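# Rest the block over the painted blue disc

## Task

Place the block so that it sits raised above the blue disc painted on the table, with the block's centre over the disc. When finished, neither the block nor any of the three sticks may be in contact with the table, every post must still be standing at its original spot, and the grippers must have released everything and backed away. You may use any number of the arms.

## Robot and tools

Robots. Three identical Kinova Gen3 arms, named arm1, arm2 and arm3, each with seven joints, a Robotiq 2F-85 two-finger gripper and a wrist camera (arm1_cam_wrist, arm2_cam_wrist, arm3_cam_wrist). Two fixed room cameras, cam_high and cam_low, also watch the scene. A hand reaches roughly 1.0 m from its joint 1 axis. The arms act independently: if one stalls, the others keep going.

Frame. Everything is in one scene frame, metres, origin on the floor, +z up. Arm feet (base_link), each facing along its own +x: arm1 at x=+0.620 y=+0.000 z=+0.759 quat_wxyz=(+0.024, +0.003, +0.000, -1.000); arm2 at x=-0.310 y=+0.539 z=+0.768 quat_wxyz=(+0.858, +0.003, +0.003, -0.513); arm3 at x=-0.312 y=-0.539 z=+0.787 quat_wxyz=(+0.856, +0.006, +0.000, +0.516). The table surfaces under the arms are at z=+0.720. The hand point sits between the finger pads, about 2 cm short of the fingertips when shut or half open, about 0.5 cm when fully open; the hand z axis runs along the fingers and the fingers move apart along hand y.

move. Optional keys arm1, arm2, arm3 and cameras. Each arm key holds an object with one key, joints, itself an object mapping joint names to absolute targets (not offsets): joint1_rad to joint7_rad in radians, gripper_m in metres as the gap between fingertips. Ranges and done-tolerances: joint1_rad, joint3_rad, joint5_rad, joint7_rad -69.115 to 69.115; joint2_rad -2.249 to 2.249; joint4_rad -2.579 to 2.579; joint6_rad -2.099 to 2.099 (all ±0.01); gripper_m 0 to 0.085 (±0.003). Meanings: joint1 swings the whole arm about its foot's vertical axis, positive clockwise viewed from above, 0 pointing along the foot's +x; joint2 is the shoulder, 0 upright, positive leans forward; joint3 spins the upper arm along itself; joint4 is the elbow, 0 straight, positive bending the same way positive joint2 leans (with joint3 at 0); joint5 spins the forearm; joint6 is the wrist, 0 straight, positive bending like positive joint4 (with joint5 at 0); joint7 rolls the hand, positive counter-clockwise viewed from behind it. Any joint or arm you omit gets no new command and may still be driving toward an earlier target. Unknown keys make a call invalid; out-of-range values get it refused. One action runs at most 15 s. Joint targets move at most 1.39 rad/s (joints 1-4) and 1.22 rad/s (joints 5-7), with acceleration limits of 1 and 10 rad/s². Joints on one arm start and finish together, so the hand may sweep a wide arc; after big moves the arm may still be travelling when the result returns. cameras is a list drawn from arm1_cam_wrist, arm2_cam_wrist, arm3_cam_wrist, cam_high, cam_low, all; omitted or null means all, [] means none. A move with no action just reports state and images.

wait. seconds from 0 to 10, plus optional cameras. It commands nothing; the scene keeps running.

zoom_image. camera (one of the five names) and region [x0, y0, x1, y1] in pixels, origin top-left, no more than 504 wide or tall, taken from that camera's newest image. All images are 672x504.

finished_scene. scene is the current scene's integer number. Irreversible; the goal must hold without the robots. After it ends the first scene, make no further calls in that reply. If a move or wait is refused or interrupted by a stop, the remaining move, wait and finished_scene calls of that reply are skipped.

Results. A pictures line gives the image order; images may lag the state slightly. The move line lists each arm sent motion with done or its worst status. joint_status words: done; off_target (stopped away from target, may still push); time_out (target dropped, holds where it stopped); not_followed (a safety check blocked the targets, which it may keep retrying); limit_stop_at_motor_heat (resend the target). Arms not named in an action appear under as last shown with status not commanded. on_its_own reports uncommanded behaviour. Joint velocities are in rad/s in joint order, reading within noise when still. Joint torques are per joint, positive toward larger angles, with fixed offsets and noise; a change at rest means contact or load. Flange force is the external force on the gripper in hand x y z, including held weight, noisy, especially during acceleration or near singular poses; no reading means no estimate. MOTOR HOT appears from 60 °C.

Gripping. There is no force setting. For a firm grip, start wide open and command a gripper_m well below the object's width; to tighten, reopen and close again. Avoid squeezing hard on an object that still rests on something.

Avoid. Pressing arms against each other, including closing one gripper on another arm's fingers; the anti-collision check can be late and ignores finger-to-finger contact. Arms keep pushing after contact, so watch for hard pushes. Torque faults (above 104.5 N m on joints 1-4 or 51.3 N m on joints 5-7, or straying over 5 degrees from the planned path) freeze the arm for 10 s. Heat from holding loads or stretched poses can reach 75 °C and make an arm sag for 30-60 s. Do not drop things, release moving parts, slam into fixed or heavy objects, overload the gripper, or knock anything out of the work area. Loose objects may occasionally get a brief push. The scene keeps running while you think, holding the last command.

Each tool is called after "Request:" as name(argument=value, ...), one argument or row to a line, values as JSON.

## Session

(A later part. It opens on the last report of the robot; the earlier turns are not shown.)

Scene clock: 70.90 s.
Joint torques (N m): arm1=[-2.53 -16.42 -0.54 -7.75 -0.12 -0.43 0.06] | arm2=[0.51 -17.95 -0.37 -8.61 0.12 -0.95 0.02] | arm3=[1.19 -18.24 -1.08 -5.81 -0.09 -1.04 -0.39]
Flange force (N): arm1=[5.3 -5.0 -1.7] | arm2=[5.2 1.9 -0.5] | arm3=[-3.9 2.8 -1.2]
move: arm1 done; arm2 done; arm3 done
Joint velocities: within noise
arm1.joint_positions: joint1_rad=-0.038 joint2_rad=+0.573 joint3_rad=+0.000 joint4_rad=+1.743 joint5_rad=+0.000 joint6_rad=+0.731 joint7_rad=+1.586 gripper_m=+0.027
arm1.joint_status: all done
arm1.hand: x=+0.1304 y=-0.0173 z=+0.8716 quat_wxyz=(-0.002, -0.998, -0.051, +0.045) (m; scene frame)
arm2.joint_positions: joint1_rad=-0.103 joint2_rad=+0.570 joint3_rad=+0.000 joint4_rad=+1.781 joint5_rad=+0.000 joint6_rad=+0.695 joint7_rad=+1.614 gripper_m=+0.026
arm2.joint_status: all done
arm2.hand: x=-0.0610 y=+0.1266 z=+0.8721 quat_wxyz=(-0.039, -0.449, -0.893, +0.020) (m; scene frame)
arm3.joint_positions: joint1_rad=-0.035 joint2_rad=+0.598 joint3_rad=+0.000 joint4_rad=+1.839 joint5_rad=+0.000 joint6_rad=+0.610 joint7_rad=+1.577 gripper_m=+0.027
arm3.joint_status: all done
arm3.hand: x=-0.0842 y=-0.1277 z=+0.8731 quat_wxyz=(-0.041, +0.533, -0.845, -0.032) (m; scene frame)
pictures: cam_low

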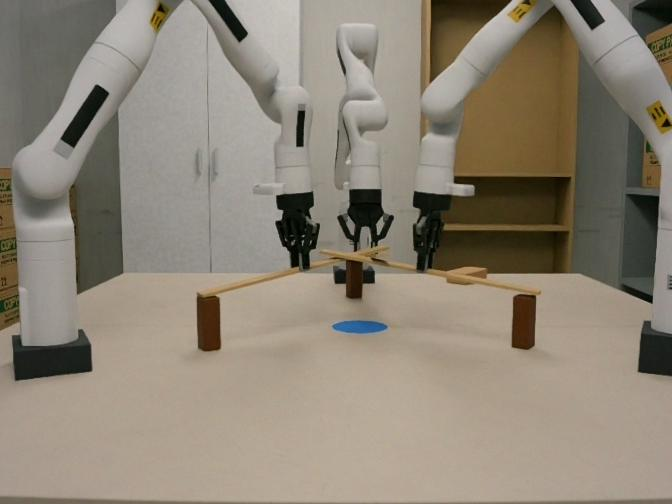

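Request:
move(
  arm1={"joints":{"joint2_rad":0.5751,"joint4_rad":1.7442,"joint6_rad":0.7273}},
  arm2={"joints":{"joint2_rad":0.5728,"joint4_rad":1.7827,"joint6_rad":0.6911}},
  arm3={"joints":{"joint2_rad":0.6003,"joint4_rad":1.8403,"joint6_rad":0.6060}},
  cameras=[],
)

Request:
move(
  arm1={"joints":{"joint2_rad":0.5768,"joint4_rad":1.7452,"joint6_rad":0.7246}},
  arm2={"joints":{"joint2_rad":0.5745,"joint4_rad":1.7837,"joint6_rad":0.6884}},
  arm3={"joints":{"joint2_rad":0.6020,"joint4_rad":1.8413,"joint6_rad":0.6033}},
  cameras=["cam_low"],
)

Request:
zoom_image(
  camera="cam_low",
  region=[180, 270, 260, 330],
)

Request:
zoom_image(
  camera="cam_low",
  region=[480, 270, 560, 330],
)

Scene clock: 71.70 s.
Joint torques (N m): arm1=[-2.07 -14.26 -0.1 -6.93 0.02 -0.59 -0.04] | arm2=[0.26 -18.61 -0.64 -9.05 0.02 -1.14 0.03] | arm3=[1.52 -18.84 -0.7 -5.83 -0.01 -0.92 -0.44]
Flange force (N): arm1=[5.6 -4.3 -6.7] | arm2=[5.5 1.5 0.5] | arm3=[-4.3 3.3 0.3]
move: arm1 done; arm2 done; arm3 done
Joint velocities: within noise
arm1.joint_positions: joint1_rad=-0.038 joint2_rad=+0.575 joint3_rad=+0.000 joint4_rad=+1.744 joint5_rad=+0.000 joint6_rad=+0.727 joint7_rad=+1.586 gripper_m=+0.027
arm1.joint_status: all done
arm1.hand: x=+0.1304 y=-0.0173 z=+0.8701 quat_wxyz=(-0.002, -0.998, -0.051, +0.045) (m; scene frame)
arm2.joint_positions: joint1_rad=-0.103 joint2_rad=+0.573 joint3_rad=+0.000 joint4_rad=+1.783 joint5_rad=+0.000 joint6_rad=+0.691 joint7_rad=+1.614 gripper_m=+0.026
arm2.joint_status: all done
arm2.hand: x=-0.0610 y=+0.1266 z=+0.8706 quat_wxyz=(-0.039, -0.449, -0.893, +0.020) (m; scene frame)
arm3.joint_positions: joint1_rad=-0.035 joint2_rad=+0.600 joint3_rad=+0.000 joint4_rad=+1.840 joint5_rad=+0.000 joint6_rad=+0.606 joint7_rad=+1.577 gripper_m=+0.027
arm3.joint_status: all done
arm3.hand: x=-0.0843 y=-0.1278 z=+0.8716 quat_wxyz=(-0.041, +0.533, -0.845, -0.032) (m; scene frame)
pictures: none
No camera images: "cameras" was empty.

Scene clock: 72.10 s.
Joint torques (N m): arm1=[-2.06 -11.48 -0.06 -6.16 0.05 -0.97 0] | arm2=[-0.17 -19.18 -1.08 -9.49 -0.08 -1.3 0.07] | arm3=[1.86 -19.87 -0.34 -6.33 0.08 -1.04 -0.49]
Flange force (N): arm1=[6.5 -4.1 -13.2] | arm2=[6.0 0.7 1.5] | arm3=[-4.2 4.0 2.4]
move: arm1 done; arm2 done; arm3 done
Joint velocities: within noise
arm1.joint_positions: joint1_rad=-0.038 joint2_rad=+0.577 joint3_rad=+0.000 joint4_rad=+1.745 joint5_rad=+0.000 joint6_rad=+0.725 joint7_rad=+1.586 gripper_m=+0.027
arm1.joint_status: all done
arm1.hand: x=+0.1303 y=-0.0173 z=+0.8690 quat_wxyz=(-0.002, -0.998, -0.051, +0.045) (m; scene frame)
arm2.joint_positions: joint1_rad=-0.103 joint2_rad=+0.575 joint3_rad=+0.000 joint4_rad=+1.784 joint5_rad=+0.000 joint6_rad=+0.688 joint7_rad=+1.614 gripper_m=+0.026
arm2.joint_status: all done
arm2.hand: x=-0.0610 y=+0.1266 z=+0.8696 quat_wxyz=(-0.039, -0.449, -0.893, +0.020) (m; scene frame)
arm3.joint_positions: joint1_rad=-0.035 joint2_rad=+0.602 joint3_rad=+0.000 joint4_rad=+1.841 joint5_rad=+0.000 joint6_rad=+0.603 joint7_rad=+1.577 gripper_m=+0.027
arm3.joint_status: all done
arm3.hand: x=-0.0843 y=-0.1278 z=+0.8707 quat_wxyz=(-0.041, +0.533, -0.845, -0.032) (m; scene frame)
pictures: cam_low

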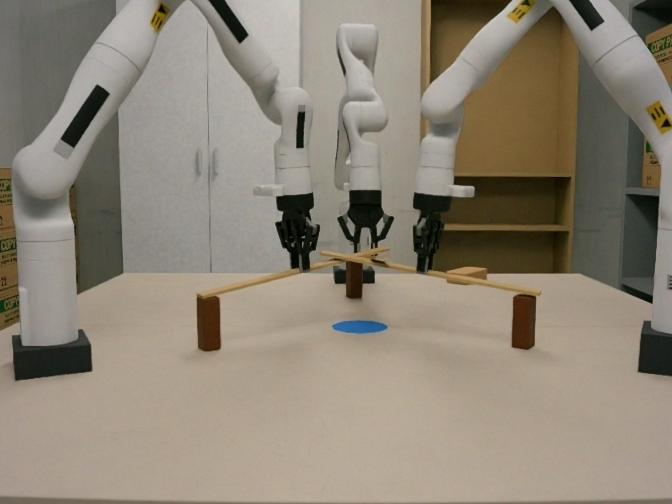

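Scaled by 6.300 from the camera's 672x504 image, which has a finer 960x720 frame.

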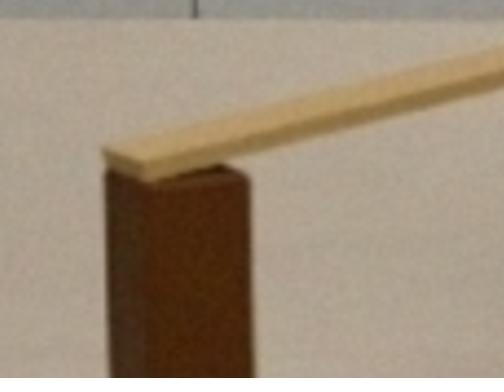

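Scaled by 6.300 from the camera's 672x504 image, which has a finer 960x720 frame.

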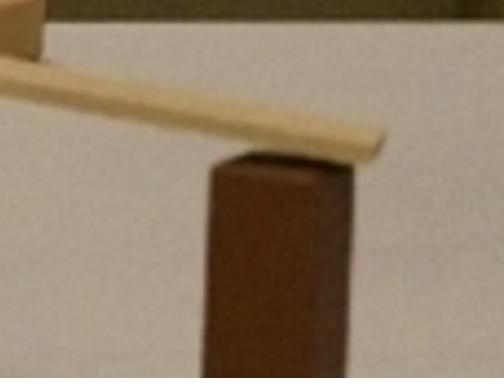

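Request:
move(
  arm1={"joints":{"joint2_rad":0.5742,"joint4_rad":1.7437,"joint6_rad":0.7287}},
  arm2={"joints":{"joint2_rad":0.5771,"joint4_rad":1.7852,"joint6_rad":0.6843}},
  arm3={"joints":{"joint2_rad":0.6046,"joint4_rad":1.8428,"joint6_rad":0.5992}},
  cameras=["cam_low"],
)

Request:
zoom_image(
  camera="cam_low",
  region=[180, 270, 260, 330],
)

Request:
zoom_image(
  camera="cam_low",
  region=[480, 270, 560, 330],
)

Scene clock: 72.73 s.
Joint torques (N m): arm1=[-1.1 -21.33 1.06 -10.4 0.41 -0.75 -0.1] | arm2=[0.77 -5.8 -0.31 -5.17 0.15 -2.06 -0.02] | arm3=[1.03 -20.15 -1.19 -6.03 -0.08 -0.76 -0.35]
Flange force (N): arm1=[6.4 -2.5 8.2] | arm2=[9.6 3.0 -28.6] | arm3=[-4.9 2.5 3.5]
move: arm1 done; arm2 done; arm3 done
Joint velocities: within noise
arm1.joint_positions: joint1_rad=-0.038 joint2_rad=+0.574 joint3_rad=+0.000 joint4_rad=+1.744 joint5_rad=+0.000 joint6_rad=+0.729 joint7_rad=+1.586 gripper_m=+0.027
arm1.joint_status: all done
arm1.hand: x=+0.1304 y=-0.0173 z=+0.8705 quat_wxyz=(-0.002, -0.998, -0.051, +0.045) (m; scene frame)
arm2.joint_positions: joint1_rad=-0.103 joint2_rad=+0.577 joint3_rad=+0.000 joint4_rad=+1.785 joint5_rad=+0.000 joint6_rad=+0.684 joint7_rad=+1.614 gripper_m=+0.026
arm2.joint_status: all done
arm2.hand: x=-0.0610 y=+0.1266 z=+0.8682 quat_wxyz=(-0.039, -0.449, -0.893, +0.020) (m; scene frame)
arm3.joint_positions: joint1_rad=-0.035 joint2_rad=+0.605 joint3_rad=+0.000 joint4_rad=+1.843 joint5_rad=+0.000 joint6_rad=+0.599 joint7_rad=+1.577 gripper_m=+0.027
arm3.joint_status: all done
arm3.hand: x=-0.0844 y=-0.1278 z=+0.8692 quat_wxyz=(-0.041, +0.533, -0.845, -0.032) (m; scene frame)
pictures: cam_low

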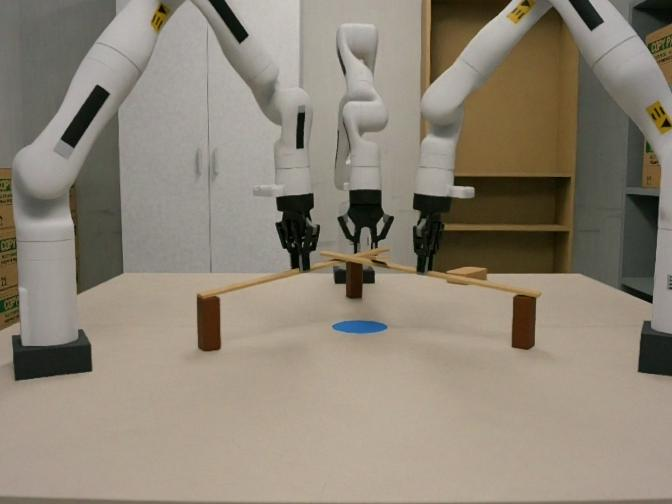

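Scaled by 6.300 from the camera's 672x504 image, which has a finer 960x720 frame.

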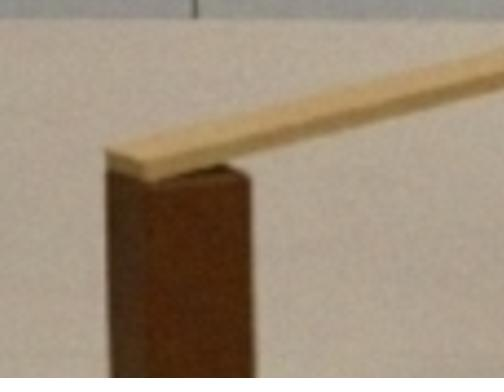

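Scaled by 6.300 from the camera's 672x504 image, which has a finer 960x720 frame.

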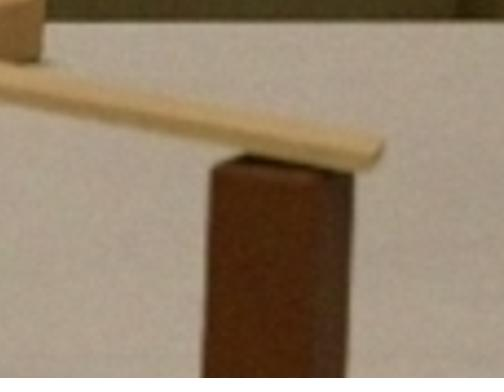

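Request:
move(
  arm1={"joints":{"joint2_rad":0.5748,"joint4_rad":1.7440,"joint6_rad":0.7278}},
  arm2={"joints":{"joint2_rad":0.5754,"joint4_rad":1.7842,"joint6_rad":0.6870}},
  arm3={"joints":{"joint2_rad":0.6055,"joint4_rad":1.8433,"joint6_rad":0.5978}},
  cameras=[],
)

Scene clock: 73.33 s.
Joint torques (N m): arm1=[-1.88 -18.81 0.18 -9.11 0.07 -0.73 -0.09] | arm2=[0.02 -12.99 -1.03 -6.67 -0.17 -1.03 0] | arm3=[1.6 -18.24 -0.63 -4.86 -0.04 -0.4 -0.48]
Flange force (N): arm1=[5.8 -4.0 2.8] | arm2=[6.0 1.0 -11.4] | arm3=[-5.6 3.4 -0.1]
move: arm1 done; arm2 done; arm3 done
Joint velocities: within noise
arm1.joint_positions: joint1_rad=-0.038 joint2_rad=+0.575 joint3_rad=+0.000 joint4_rad=+1.744 joint5_rad=+0.000 joint6_rad=+0.728 joint7_rad=+1.586 gripper_m=+0.027
arm1.joint_status: all done
arm1.hand: x=+0.1303 y=-0.0173 z=+0.8703 quat_wxyz=(-0.002, -0.998, -0.051, +0.045) (m; scene frame)
arm2.joint_positions: joint1_rad=-0.103 joint2_rad=+0.575 joint3_rad=+0.000 joint4_rad=+1.784 joint5_rad=+0.000 joint6_rad=+0.687 joint7_rad=+1.614 gripper_m=+0.026
arm2.joint_status: all done
arm2.hand: x=-0.0611 y=+0.1266 z=+0.8691 quat_wxyz=(-0.039, -0.449, -0.893, +0.020) (m; scene frame)
arm3.joint_positions: joint1_rad=-0.035 joint2_rad=+0.605 joint3_rad=+0.000 joint4_rad=+1.843 joint5_rad=+0.000 joint6_rad=+0.598 joint7_rad=+1.577 gripper_m=+0.027
arm3.joint_status: all done
arm3.hand: x=-0.0844 y=-0.1279 z=+0.8687 quat_wxyz=(-0.041, +0.533, -0.845, -0.032) (m; scene frame)
pictures: none
No camera images: "cameras" was empty.

Request:
move(
  arm1={"joints":{"joint2_rad":0.5754,"joint4_rad":1.7443,"joint6_rad":0.7269}},
  arm2={"joints":{"joint2_rad":0.5746,"joint4_rad":1.7838,"joint6_rad":0.6882}},
  arm3={"joints":{"joint2_rad":0.6056,"joint4_rad":1.8434,"joint6_rad":0.5975}},
)

Request:
zoom_image(
  camera="cam_low",
  region=[180, 270, 260, 330],
)

Request:
zoom_image(
  camera="cam_low",
  region=[480, 270, 560, 330],
)

Request:
zoom_image(
  camera="cam_low",
  region=[290, 220, 430, 290],
)

Request:
zoom_image(
  camera="cam_high",
  region=[240, 170, 460, 320],
)

Scene clock: 74.00 s.
Joint torques (N m): arm1=[-2.3 -17.58 -0.28 -8.26 -0.05 -0.45 -0.02] | arm2=[0.54 -17.82 -0.38 -7.94 0.1 -0.6 -0.03] | arm3=[1.95 -15.61 -0.36 -4.13 0.07 -0.64 -0.49]
Flange force (N): arm1=[5.3 -4.8 0.6] | arm2=[3.9 1.8 -0.4] | arm3=[-5.0 4.2 -6.4]
move: arm1 done; arm2 done; arm3 done
Joint velocities: within noise
arm1.joint_positions: joint1_rad=-0.038 joint2_rad=+0.575 joint3_rad=+0.000 joint4_rad=+1.744 joint5_rad=+0.000 joint6_rad=+0.727 joint7_rad=+1.586 gripper_m=+0.027
arm1.joint_status: all done
arm1.hand: x=+0.1304 y=-0.0173 z=+0.8699 quat_wxyz=(-0.002, -0.998, -0.051, +0.045) (m; scene frame)
arm2.joint_positions: joint1_rad=-0.103 joint2_rad=+0.575 joint3_rad=+0.000 joint4_rad=+1.784 joint5_rad=+0.000 joint6_rad=+0.688 joint7_rad=+1.614 gripper_m=+0.026
arm2.joint_status: all done
arm2.hand: x=-0.0610 y=+0.1266 z=+0.8695 quat_wxyz=(-0.039, -0.449, -0.893, +0.020) (m; scene frame)
arm3.joint_positions: joint1_rad=-0.035 joint2_rad=+0.606 joint3_rad=+0.000 joint4_rad=+1.843 joint5_rad=+0.000 joint6_rad=+0.598 joint7_rad=+1.577 gripper_m=+0.027
arm3.joint_status: all done
arm3.hand: x=-0.0844 y=-0.1278 z=+0.8687 quat_wxyz=(-0.041, +0.533, -0.845, -0.032) (m; scene frame)
pictures: arm1_cam_wrist, arm2_cam_wrist, arm3_cam_wrist, cam_high, cam_low

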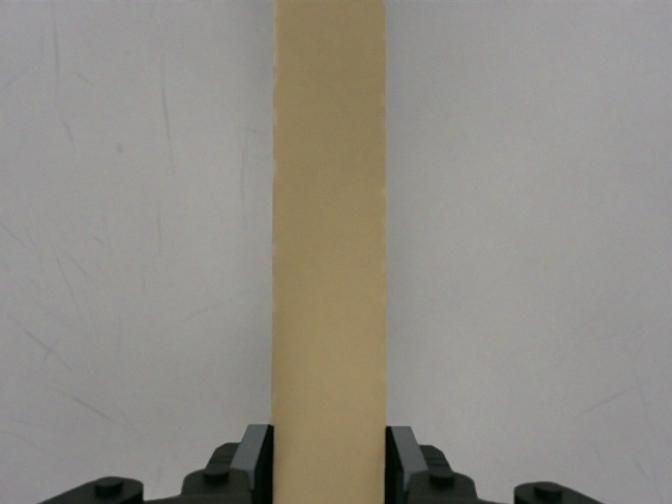

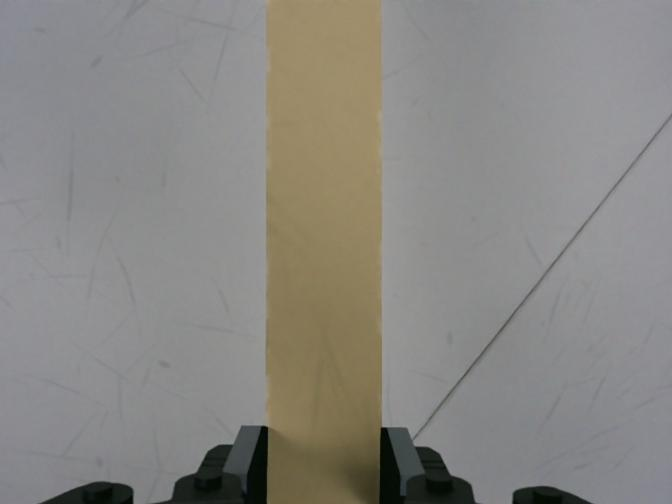

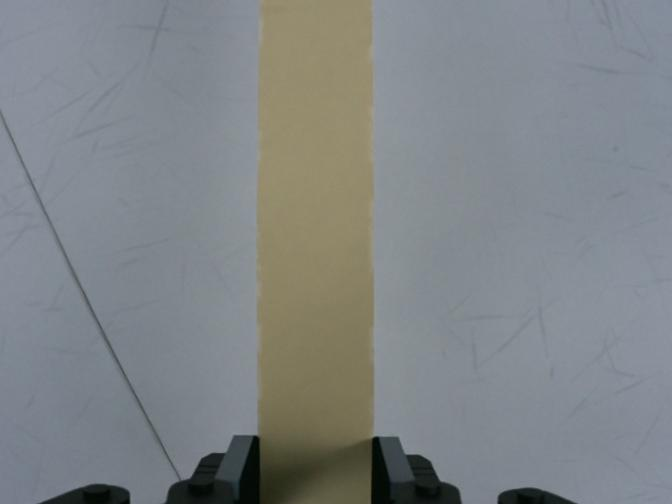

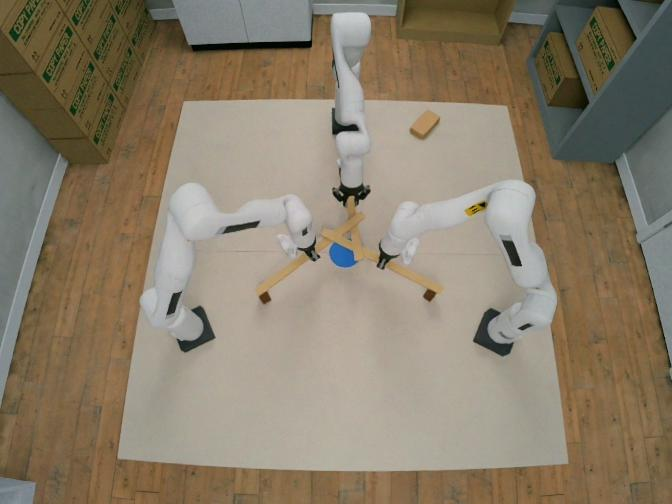

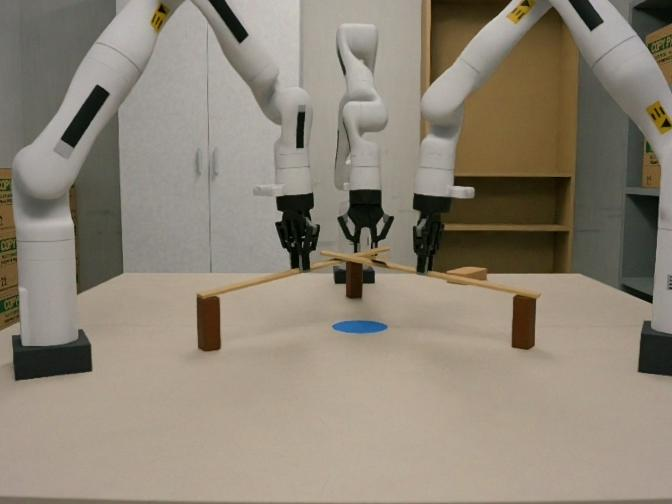

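Scaled by 6.300 from the camera's 672x504 image, which has a finer 960x720 frame.

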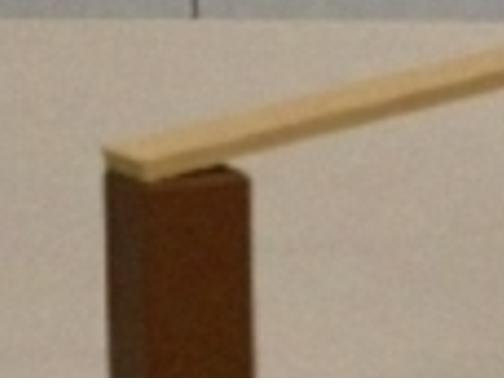

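Scaled by 6.300 from the camera's 672x504 image, which has a finer 960x720 frame.

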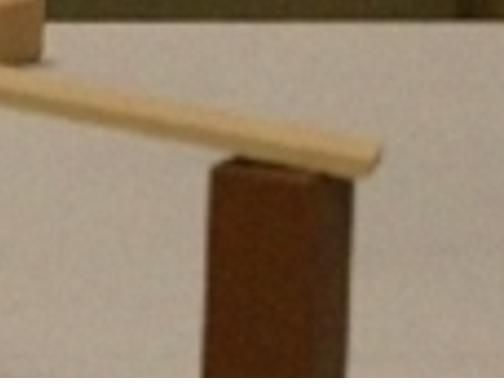

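Scaled by 3.600 from the camera's 672x504 image, which has a finer 960x720 frame.

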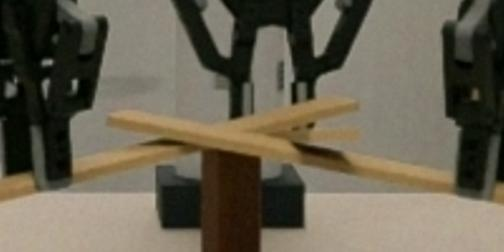

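Scaled by 2.291 from the camera's 672x504 image, which has a finer 960x720 frame.

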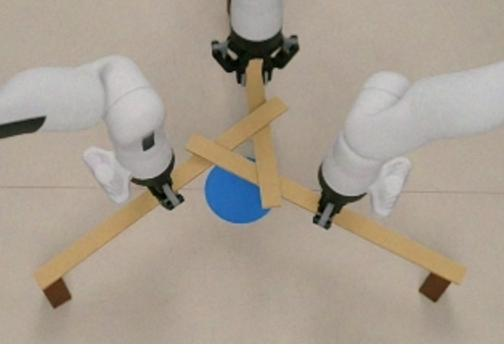

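Request:
move(
  arm1={"joints":{"joint2_rad":0.5757,"joint4_rad":1.7445,"joint6_rad":0.7264}},
  arm3={"joints":{"joint2_rad":0.6051,"joint4_rad":1.8431,"joint6_rad":0.5983}},
  cameras=[],
)

Request:
wait(
  seconds=0.5,
  cameras=[],
)

Scene clock: 74.50 s.
Joint torques (N m): arm1=[-2.12 -17.15 -0.09 -8.01 -0.04 -0.42 -0.06] | arm2=[0.66 -17.32 -0.33 -7.95 0.09 -0.72 -0.04] | arm3=[1.85 -17.01 -0.47 -4.69 0.02 -0.62 -0.52]
Flange force (N): arm1=[5.2 -4.5 -0.3] | arm2=[4.5 2.1 -1.6] | arm3=[-4.9 3.9 -3.2]
move: arm1 done; arm3 done
Joint velocities: within noise
arm1.joint_positions: joint1_rad=-0.038 joint2_rad=+0.576 joint3_rad=+0.000 joint4_rad=+1.744 joint5_rad=+0.000 joint6_rad=+0.726 joint7_rad=+1.586 gripper_m=+0.027
arm1.joint_status: all done
arm1.hand: x=+0.1303 y=-0.0173 z=+0.8697 quat_wxyz=(-0.002, -0.998, -0.051, +0.045) (m; scene frame)
arm2: as last shown
arm2.hand: x=-0.0610 y=+0.1266 z=+0.8696 quat_wxyz=(-0.039, -0.449, -0.893, +0.020) (m; scene frame)
arm3.joint_positions: joint1_rad=-0.035 joint2_rad=+0.605 joint3_rad=+0.000 joint4_rad=+1.843 joint5_rad=+0.000 joint6_rad=+0.598 joint7_rad=+1.577 gripper_m=+0.027
arm3.joint_status: all done
arm3.hand: x=-0.0844 y=-0.1278 z=+0.8689 quat_wxyz=(-0.041, +0.533, -0.845, -0.032) (m; scene frame)
pictures: none
No camera images: "cameras" was empty.

Scene clock: 75.00 s.
Joint torques (N m): arm1=[-2.15 -17.19 -0.13 -7.95 -0.06 -0.39 -0.05] | arm2=[0.71 -17.15 -0.2 -7.92 0.11 -0.78 -0.03] | arm3=[1.74 -17.33 -0.54 -4.88 -0.02 -0.69 -0.49]
Flange force (N): arm1=[5.0 -4.5 -0.2] | arm2=[4.5 2.2 -2.1] | arm3=[-4.9 3.7 -2.6]
Joint velocities: within noise
arm1.joint_positions: joint1_rad=-0.038 joint2_rad=+0.576 joint3_rad=+0.000 joint4_rad=+1.744 joint5_rad=+0.000 joint6_rad=+0.726 joint7_rad=+1.586 gripper_m=+0.027
arm1.joint_status: all done
arm1.hand: x=+0.1303 y=-0.0173 z=+0.8697 quat_wxyz=(-0.002, -0.998, -0.051, +0.045) (m; scene frame)
arm2.joint_positions: joint1_rad=-0.103 joint2_rad=+0.575 joint3_rad=+0.000 joint4_rad=+1.784 joint5_rad=+0.000 joint6_rad=+0.688 joint7_rad=+1.614 gripper_m=+0.026
arm2.joint_status: not commanded
arm2.hand: x=-0.0610 y=+0.1266 z=+0.8696 quat_wxyz=(-0.039, -0.449, -0.893, +0.020) (m; scene frame)
arm3.joint_positions: joint1_rad=-0.035 joint2_rad=+0.605 joint3_rad=+0.000 joint4_rad=+1.843 joint5_rad=+0.000 joint6_rad=+0.598 joint7_rad=+1.577 gripper_m=+0.027
arm3.joint_status: all done
arm3.hand: x=-0.0844 y=-0.1278 z=+0.8690 quat_wxyz=(-0.041, +0.533, -0.845, -0.032) (m; scene frame)
wait: 0.50 s; at rest by 0.27 s
pictures: none
No camera images: "cameras" was empty.

Beautifully balanced. Release arm1.

Request:
move(
  arm1={"joints":{"gripper_m":0.034}},
  cameras=["arm1_cam_wrist","cam_low"],
)

Request:
wait(
  seconds=1,
  cameras=["arm1_cam_wrist"],
)

Scene clock: 75.77 s.
Joint torques (N m): arm1=[-2.48 -16.12 -0.52 -6.89 -0.14 -0.03 0.01] | arm2=[0.75 -17.7 -0.17 -7.63 0.09 -0.41 -0.09] | arm3=[1.42 -17.48 -0.89 -4.55 -0.1 -0.43 -0.44]
Flange force (N): arm1=[3.6 -5.2 -2.0] | arm2=[3.4 2.0 -0.3] | arm3=[-5.7 3.1 -1.8]
move: arm1 done
Joint velocities: within noise
arm1.joint_positions: joint1_rad=-0.038 joint2_rad=+0.576 joint3_rad=+0.000 joint4_rad=+1.744 joint5_rad=+0.000 joint6_rad=+0.726 joint7_rad=+1.586 gripper_m=+0.034
arm1.joint_status: all done
arm1.hand: x=+0.1303 y=-0.0173 z=+0.8697 quat_wxyz=(-0.002, -0.998, -0.051, +0.045) (m; scene frame)
arm2, arm3: as last shown
pictures: arm1_cam_wrist, cam_low

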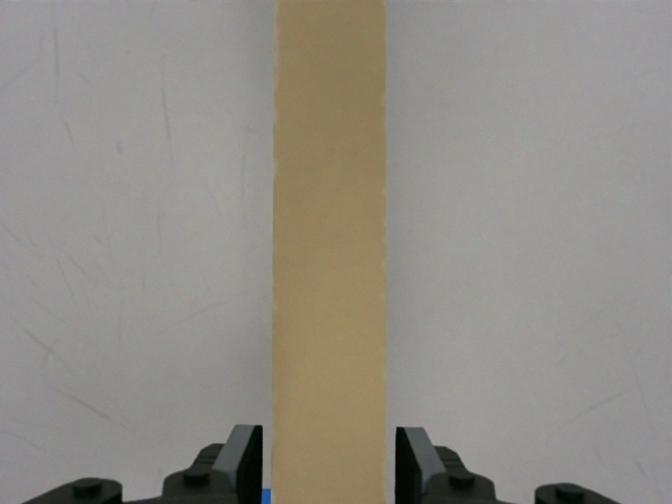

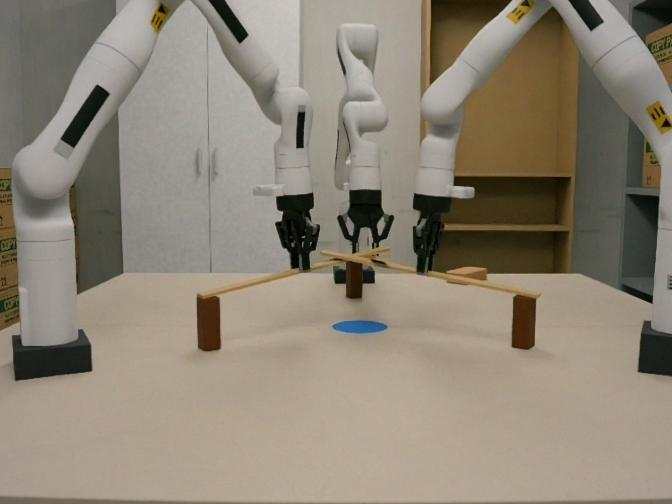

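Scene clock: 76.77 s.
Joint torques (N m): arm1=[-2.52 -16.14 -0.49 -6.84 -0.16 -0.05 0.01] | arm2=[0.76 -17.69 -0.19 -7.59 0.09 -0.4 -0.09] | arm3=[1.4 -17.51 -0.9 -4.54 -0.09 -0.44 -0.47]
Flange force (N): arm1=[3.4 -5.3 -2.0] | arm2=[3.2 2.1 -0.3] | arm3=[-5.8 3.0 -1.8]
Joint velocities: within noise
arm1.joint_positions: joint1_rad=-0.038 joint2_rad=+0.576 joint3_rad=+0.000 joint4_rad=+1.744 joint5_rad=+0.000 joint6_rad=+0.726 joint7_rad=+1.586 gripper_m=+0.034
arm1.joint_status: all done
arm1.hand: x=+0.1303 y=-0.0173 z=+0.8697 quat_wxyz=(-0.002, -0.998, -0.051, +0.045) (m; scene frame)
arm2.joint_positions: joint1_rad=-0.103 joint2_rad=+0.575 joint3_rad=+0.000 joint4_rad=+1.784 joint5_rad=+0.000 joint6_rad=+0.688 joint7_rad=+1.614 gripper_m=+0.026
arm2.joint_status: not commanded
arm2.hand: x=-0.0610 y=+0.1266 z=+0.8696 quat_wxyz=(-0.039, -0.449, -0.893, +0.020) (m; scene frame)
arm3.joint_positions: joint1_rad=-0.035 joint2_rad=+0.605 joint3_rad=+0.000 joint4_rad=+1.843 joint5_rad=+0.000 joint6_rad=+0.598 joint7_rad=+1.577 gripper_m=+0.027
arm3.joint_status: not commanded
arm3.hand: x=-0.0844 y=-0.1278 z=+0.8690 quat_wxyz=(-0.041, +0.533, -0.845, -0.032) (m; scene frame)
wait: 1.00 s; at rest by 0.27 s
pictures: arm1_cam_wrist

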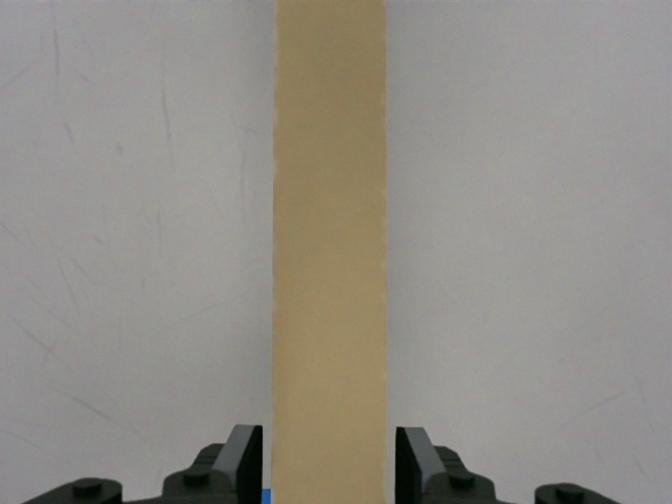

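Request:
move(
  arm3={"joints":{"gripper_m":0.034}},
  cameras=["arm1_cam_wrist","arm3_cam_wrist"],
)

Request:
wait(
  seconds=1,
  cameras=["arm3_cam_wrist"],
)

Scene clock: 77.57 s.
Joint torques (N m): arm1=[-2.47 -16.12 -0.52 -6.85 -0.13 -0.01 0.06] | arm2=[0.55 -17.19 -0.4 -7.44 0.04 -0.42 -0.06] | arm3=[1.17 -17.75 -1.09 -4.72 -0.13 -0.59 -0.43]
Flange force (N): arm1=[3.5 -5.1 -1.9] | arm2=[3.5 1.7 -1.4] | arm3=[-5.8 2.5 -1.6]
move: arm3 done
Joint velocities: within noise
arm1, arm2: as last shown
arm3.joint_positions: joint1_rad=-0.035 joint2_rad=+0.605 joint3_rad=+0.000 joint4_rad=+1.843 joint5_rad=+0.000 joint6_rad=+0.598 joint7_rad=+1.577 gripper_m=+0.034
arm3.joint_status: all done
arm3.hand: x=-0.0844 y=-0.1278 z=+0.8690 quat_wxyz=(-0.041, +0.533, -0.845, -0.032) (m; scene frame)
pictures: arm1_cam_wrist, arm3_cam_wrist

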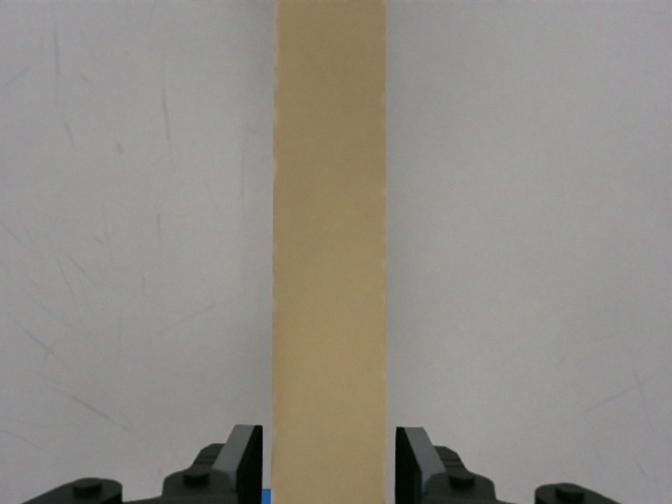

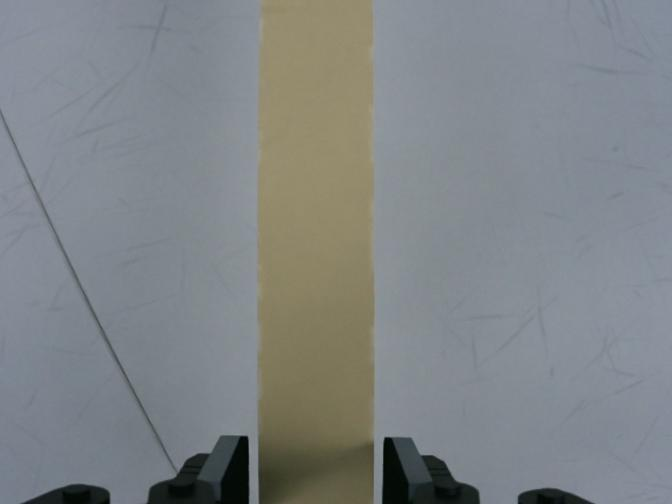

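Scene clock: 78.57 s.
Joint torques (N m): arm1=[-2.5 -16.12 -0.54 -6.79 -0.12 -0.06 0.06] | arm2=[0.6 -17.18 -0.42 -7.41 0.05 -0.42 -0.04] | arm3=[1.2 -17.82 -1.08 -4.75 -0.14 -0.62 -0.43]
Flange force (N): arm1=[3.2 -5.1 -2.1] | arm2=[3.4 1.9 -1.5] | arm3=[-5.8 2.6 -1.5]
Joint velocities: within noise
arm1.joint_positions: joint1_rad=-0.038 joint2_rad=+0.576 joint3_rad=+0.000 joint4_rad=+1.744 joint5_rad=+0.000 joint6_rad=+0.726 joint7_rad=+1.586 gripper_m=+0.034
arm1.joint_status: not commanded
arm1.hand: x=+0.1303 y=-0.0173 z=+0.8697 quat_wxyz=(-0.002, -0.998, -0.051, +0.045) (m; scene frame)
arm2.joint_positions: joint1_rad=-0.103 joint2_rad=+0.575 joint3_rad=+0.000 joint4_rad=+1.784 joint5_rad=+0.000 joint6_rad=+0.688 joint7_rad=+1.614 gripper_m=+0.026
arm2.joint_status: not commanded
arm2.hand: x=-0.0610 y=+0.1266 z=+0.8696 quat_wxyz=(-0.039, -0.449, -0.893, +0.020) (m; scene frame)
arm3.joint_positions: joint1_rad=-0.035 joint2_rad=+0.605 joint3_rad=+0.000 joint4_rad=+1.843 joint5_rad=+0.000 joint6_rad=+0.598 joint7_rad=+1.577 gripper_m=+0.034
arm3.joint_status: all done
arm3.hand: x=-0.0844 y=-0.1278 z=+0.8690 quat_wxyz=(-0.041, +0.533, -0.845, -0.032) (m; scene frame)
wait: 1.00 s; at rest by 0.27 s
pictures: arm3_cam_wrist

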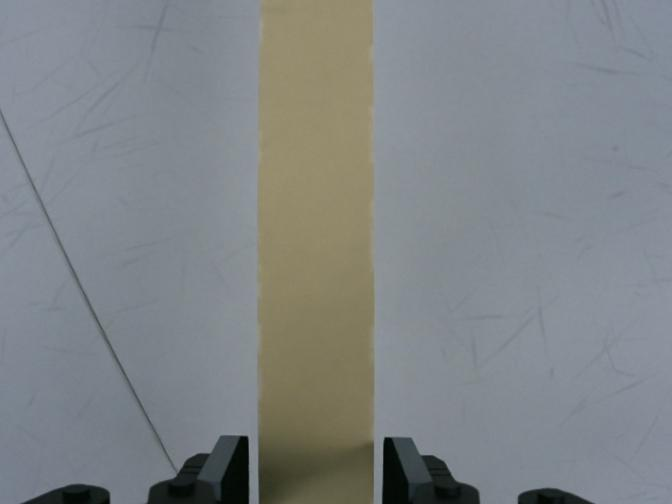

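Request:
move(
  arm2={"joints":{"gripper_m":0.034}},
  cameras=["arm2_cam_wrist"],
)

Request:
wait(
  seconds=2,
  cameras=["arm1_cam_wrist","arm2_cam_wrist","arm3_cam_wrist"],
)

Scene clock: 79.30 s.
Joint torques (N m): arm1=[-2.49 -16.12 -0.49 -6.9 -0.15 -0.04 0.04] | arm2=[0.52 -17.46 -0.45 -7.63 0.07 -0.57 0.02] | arm3=[1.21 -17.83 -1.08 -4.71 -0.12 -0.59 -0.43]
Flange force (N): arm1=[3.6 -5.1 -2.0] | arm2=[3.4 1.8 -1.2] | arm3=[-5.9 2.6 -1.4]
move: arm2 done
Joint velocities: within noise
arm1, arm3: as last shown
arm2.joint_positions: joint1_rad=-0.103 joint2_rad=+0.575 joint3_rad=+0.000 joint4_rad=+1.784 joint5_rad=+0.000 joint6_rad=+0.688 joint7_rad=+1.614 gripper_m=+0.034
arm2.joint_status: all done
arm2.hand: x=-0.0610 y=+0.1266 z=+0.8696 quat_wxyz=(-0.039, -0.449, -0.893, +0.020) (m; scene frame)
pictures: arm2_cam_wrist

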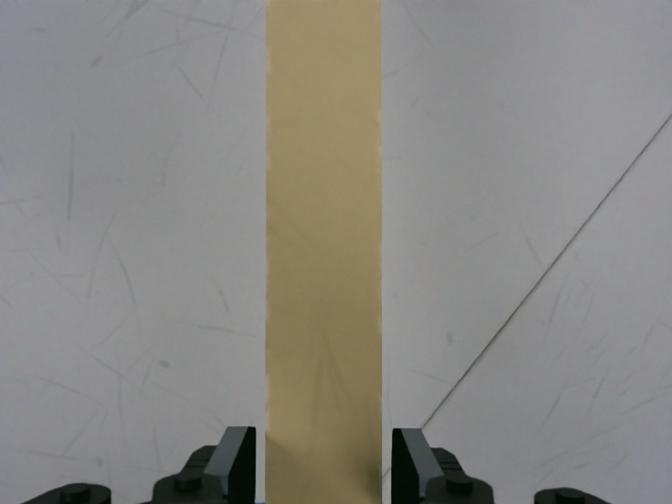

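Scene clock: 81.30 s.
Joint torques (N m): arm1=[-2.51 -16.1 -0.5 -6.88 -0.15 -0.04 0.04] | arm2=[0.48 -17.48 -0.4 -7.69 0.06 -0.6 0.02] | arm3=[1.21 -17.79 -1.08 -4.73 -0.15 -0.59 -0.42]
Flange force (N): arm1=[3.6 -5.2 -2.0] | arm2=[3.6 1.7 -1.1] | arm3=[-5.8 2.7 -1.5]
Joint velocities: within noise
arm1.joint_positions: joint1_rad=-0.038 joint2_rad=+0.576 joint3_rad=+0.000 joint4_rad=+1.744 joint5_rad=+0.000 joint6_rad=+0.726 joint7_rad=+1.586 gripper_m=+0.034
arm1.joint_status: not commanded
arm1.hand: x=+0.1303 y=-0.0173 z=+0.8697 quat_wxyz=(-0.002, -0.998, -0.051, +0.045) (m; scene frame)
arm2.joint_positions: joint1_rad=-0.103 joint2_rad=+0.575 joint3_rad=+0.000 joint4_rad=+1.784 joint5_rad=+0.000 joint6_rad=+0.688 joint7_rad=+1.614 gripper_m=+0.034
arm2.joint_status: all done
arm2.hand: x=-0.0610 y=+0.1266 z=+0.8696 quat_wxyz=(-0.039, -0.449, -0.893, +0.020) (m; scene frame)
arm3.joint_positions: joint1_rad=-0.035 joint2_rad=+0.605 joint3_rad=+0.000 joint4_rad=+1.843 joint5_rad=+0.000 joint6_rad=+0.598 joint7_rad=+1.577 gripper_m=+0.034
arm3.joint_status: not commanded
arm3.hand: x=-0.0844 y=-0.1278 z=+0.8690 quat_wxyz=(-0.041, +0.533, -0.845, -0.032) (m; scene frame)
wait: 2.00 s; at rest by 0.27 s
pictures: arm1_cam_wrist, arm2_cam_wrist, arm3_cam_wrist

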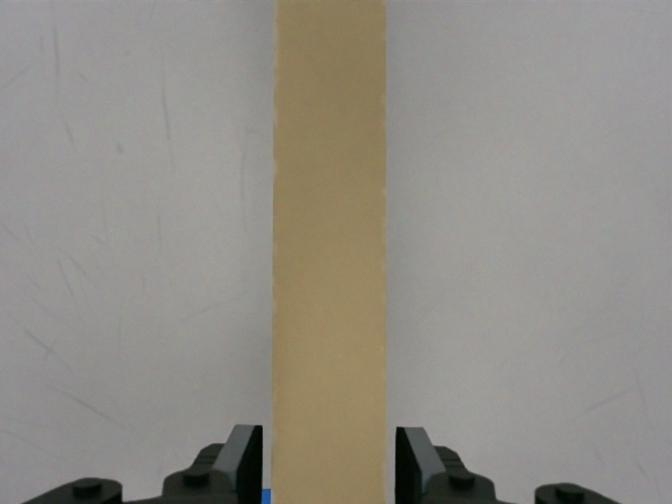

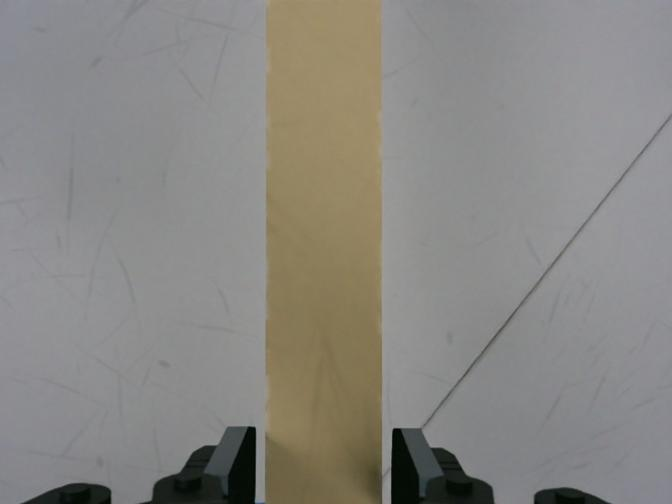

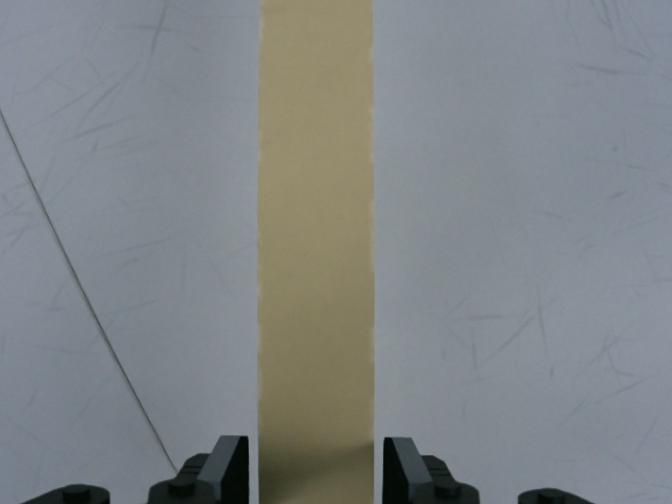

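Request:
move(
  arm1={"joints":{"gripper_m":0.05}},
  arm2={"joints":{"gripper_m":0.05}},
  arm3={"joints":{"gripper_m":0.05}},
  cameras=["arm1_cam_wrist"],
)

Request:
move(
  arm1={"joints":{"joint2_rad":0.4745,"joint4_rad":1.6529,"joint6_rad":0.9192}},
  arm2={"joints":{"joint2_rad":0.4670,"joint4_rad":1.6948,"joint6_rad":0.8848}},
  arm3={"joints":{"joint2_rad":0.4828,"joint4_rad":1.7642,"joint6_rad":0.7996}},
)

Request:
zoom_image(
  camera="cam_high",
  region=[240, 170, 460, 320],
)

Request:
zoom_image(
  camera="cam_low",
  region=[180, 200, 560, 360],
)

Scene clock: 82.40 s.
Joint torques (N m): arm1=[-2.43 -16.12 -0.48 -6.86 -0.19 -0.02 0] | arm2=[0.54 -17.45 -0.41 -7.67 0.06 -0.59 0] | arm3=[1.19 -17.78 -1.1 -4.73 -0.13 -0.59 -0.42]
Flange force (N): arm1=[3.5 -5.1 -1.9] | arm2=[3.5 1.8 -1.2] | arm3=[-5.8 2.6 -1.5]
move: arm1 done; arm2 done; arm3 done
Joint velocities: within noise
arm1.joint_positions: joint1_rad=-0.038 joint2_rad=+0.576 joint3_rad=+0.000 joint4_rad=+1.744 joint5_rad=+0.000 joint6_rad=+0.726 joint7_rad=+1.586 gripper_m=+0.050
arm1.joint_status: all done
arm1.hand: x=+0.1303 y=-0.0173 z=+0.8697 quat_wxyz=(-0.002, -0.998, -0.051, +0.045) (m; scene frame)
arm2.joint_positions: joint1_rad=-0.103 joint2_rad=+0.575 joint3_rad=+0.000 joint4_rad=+1.784 joint5_rad=+0.000 joint6_rad=+0.688 joint7_rad=+1.614 gripper_m=+0.050
arm2.joint_status: all done
arm2.hand: x=-0.0610 y=+0.1266 z=+0.8696 quat_wxyz=(-0.039, -0.449, -0.893, +0.020) (m; scene frame)
arm3.joint_positions: joint1_rad=-0.035 joint2_rad=+0.605 joint3_rad=+0.000 joint4_rad=+1.843 joint5_rad=+0.000 joint6_rad=+0.598 joint7_rad=+1.577 gripper_m=+0.050
arm3.joint_status: all done
arm3.hand: x=-0.0844 y=-0.1278 z=+0.8690 quat_wxyz=(-0.041, +0.533, -0.845, -0.032) (m; scene frame)
pictures: arm1_cam_wrist

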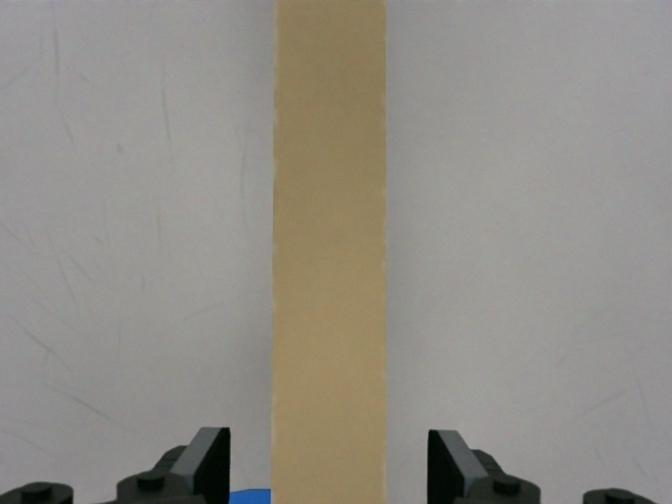

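Scene clock: 83.40 s.
Joint torques (N m): arm1=[-2.5 -15.46 -0.59 -7.99 -0.14 -0.04 0.03] | arm2=[0.48 -16.7 -0.5 -8.8 0.06 -0.59 -0.01] | arm3=[1.21 -16.9 -1.09 -6.01 -0.15 -0.6 -0.43]
Flange force (N): arm1=[4.1 -4.9 -1.2] | arm2=[3.7 1.4 -0.6] | arm3=[-5.7 1.9 -2.4]
move: arm1 done; arm2 done; arm3 done
Joint velocities: within noise
arm1.joint_positions: joint1_rad=-0.038 joint2_rad=+0.474 joint3_rad=+0.000 joint4_rad=+1.653 joint5_rad=+0.000 joint6_rad=+0.919 joint7_rad=+1.586 gripper_m=+0.050
arm1.joint_status: all done
arm1.hand: x=+0.1300 y=-0.0173 z=+0.9391 quat_wxyz=(-0.002, -0.998, -0.051, +0.045) (m; scene frame)
arm2.joint_positions: joint1_rad=-0.103 joint2_rad=+0.467 joint3_rad=+0.000 joint4_rad=+1.695 joint5_rad=+0.000 joint6_rad=+0.885 joint7_rad=+1.614 gripper_m=+0.050
arm2.joint_status: all done
arm2.hand: x=-0.0609 y=+0.1260 z=+0.9397 quat_wxyz=(-0.039, -0.449, -0.893, +0.020) (m; scene frame)
arm3.joint_positions: joint1_rad=-0.035 joint2_rad=+0.483 joint3_rad=+0.000 joint4_rad=+1.764 joint5_rad=+0.000 joint6_rad=+0.800 joint7_rad=+1.577 gripper_m=+0.050
arm3.joint_status: all done
arm3.hand: x=-0.0838 y=-0.1284 z=+0.9406 quat_wxyz=(-0.041, +0.533, -0.845, -0.032) (m; scene frame)
pictures: arm1_cam_wrist, arm2_cam_wrist, arm3_cam_wrist, cam_high, cam_low

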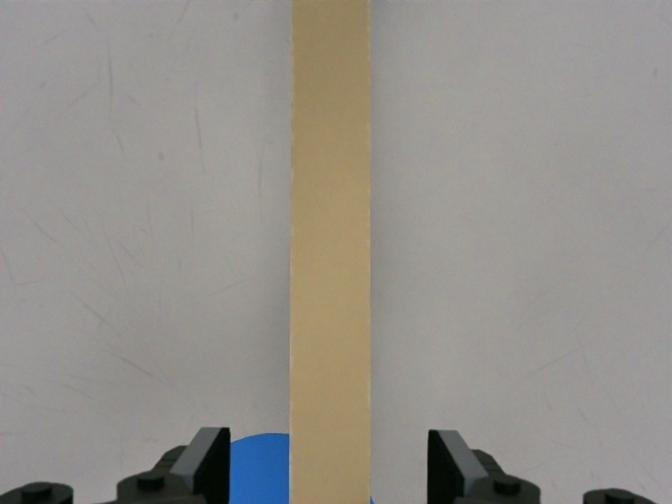

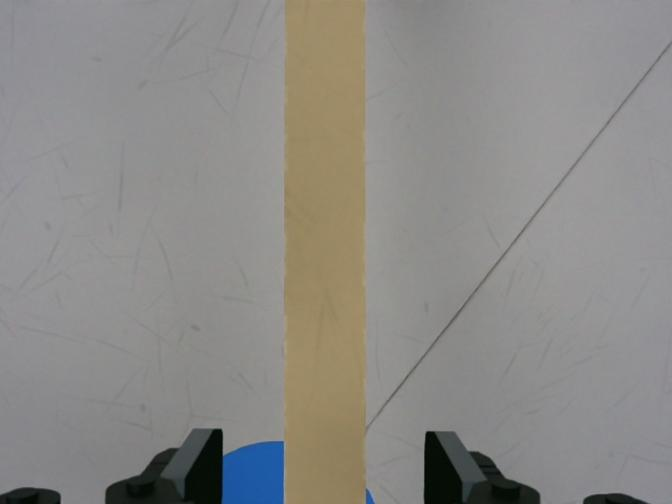

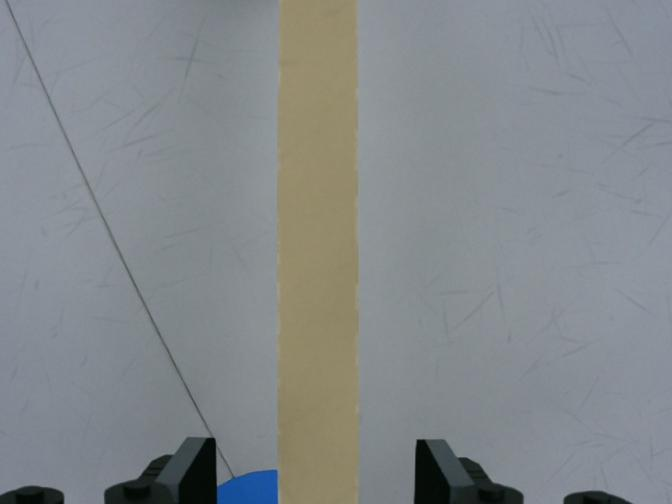

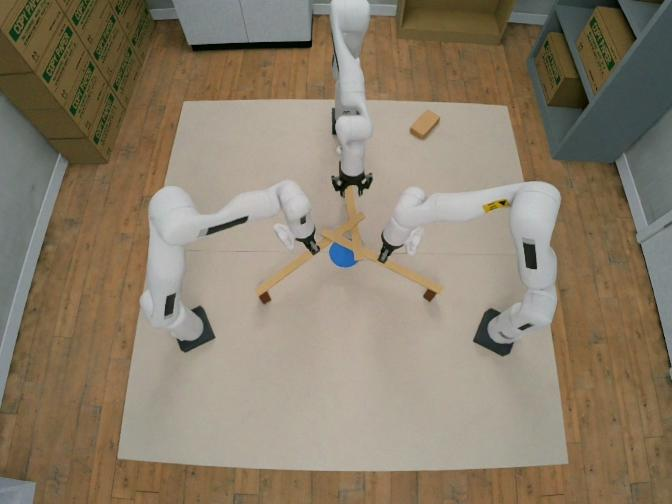

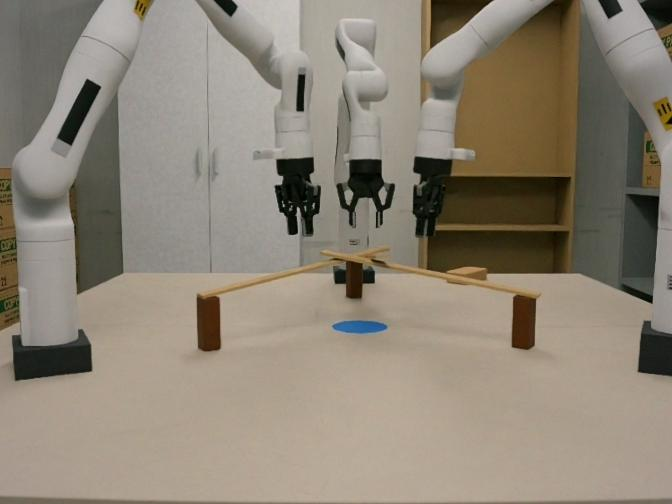

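Scaled by 2.291 from the camera's 672x504 image, which has a finer 960x720 frame.

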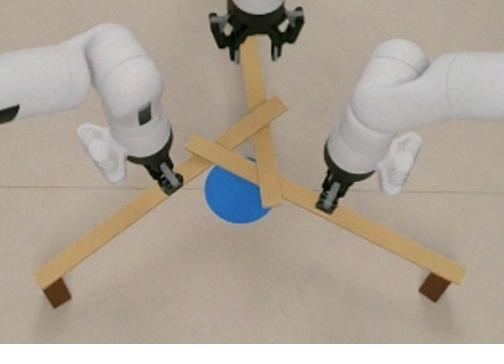

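Scaled by 1.326 from the camera's 672x504 image, which has a finer 960x720 frame.

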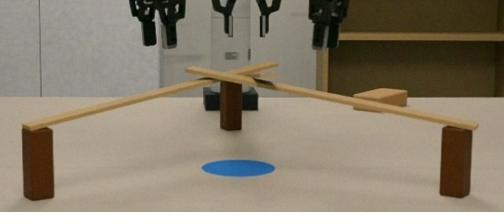

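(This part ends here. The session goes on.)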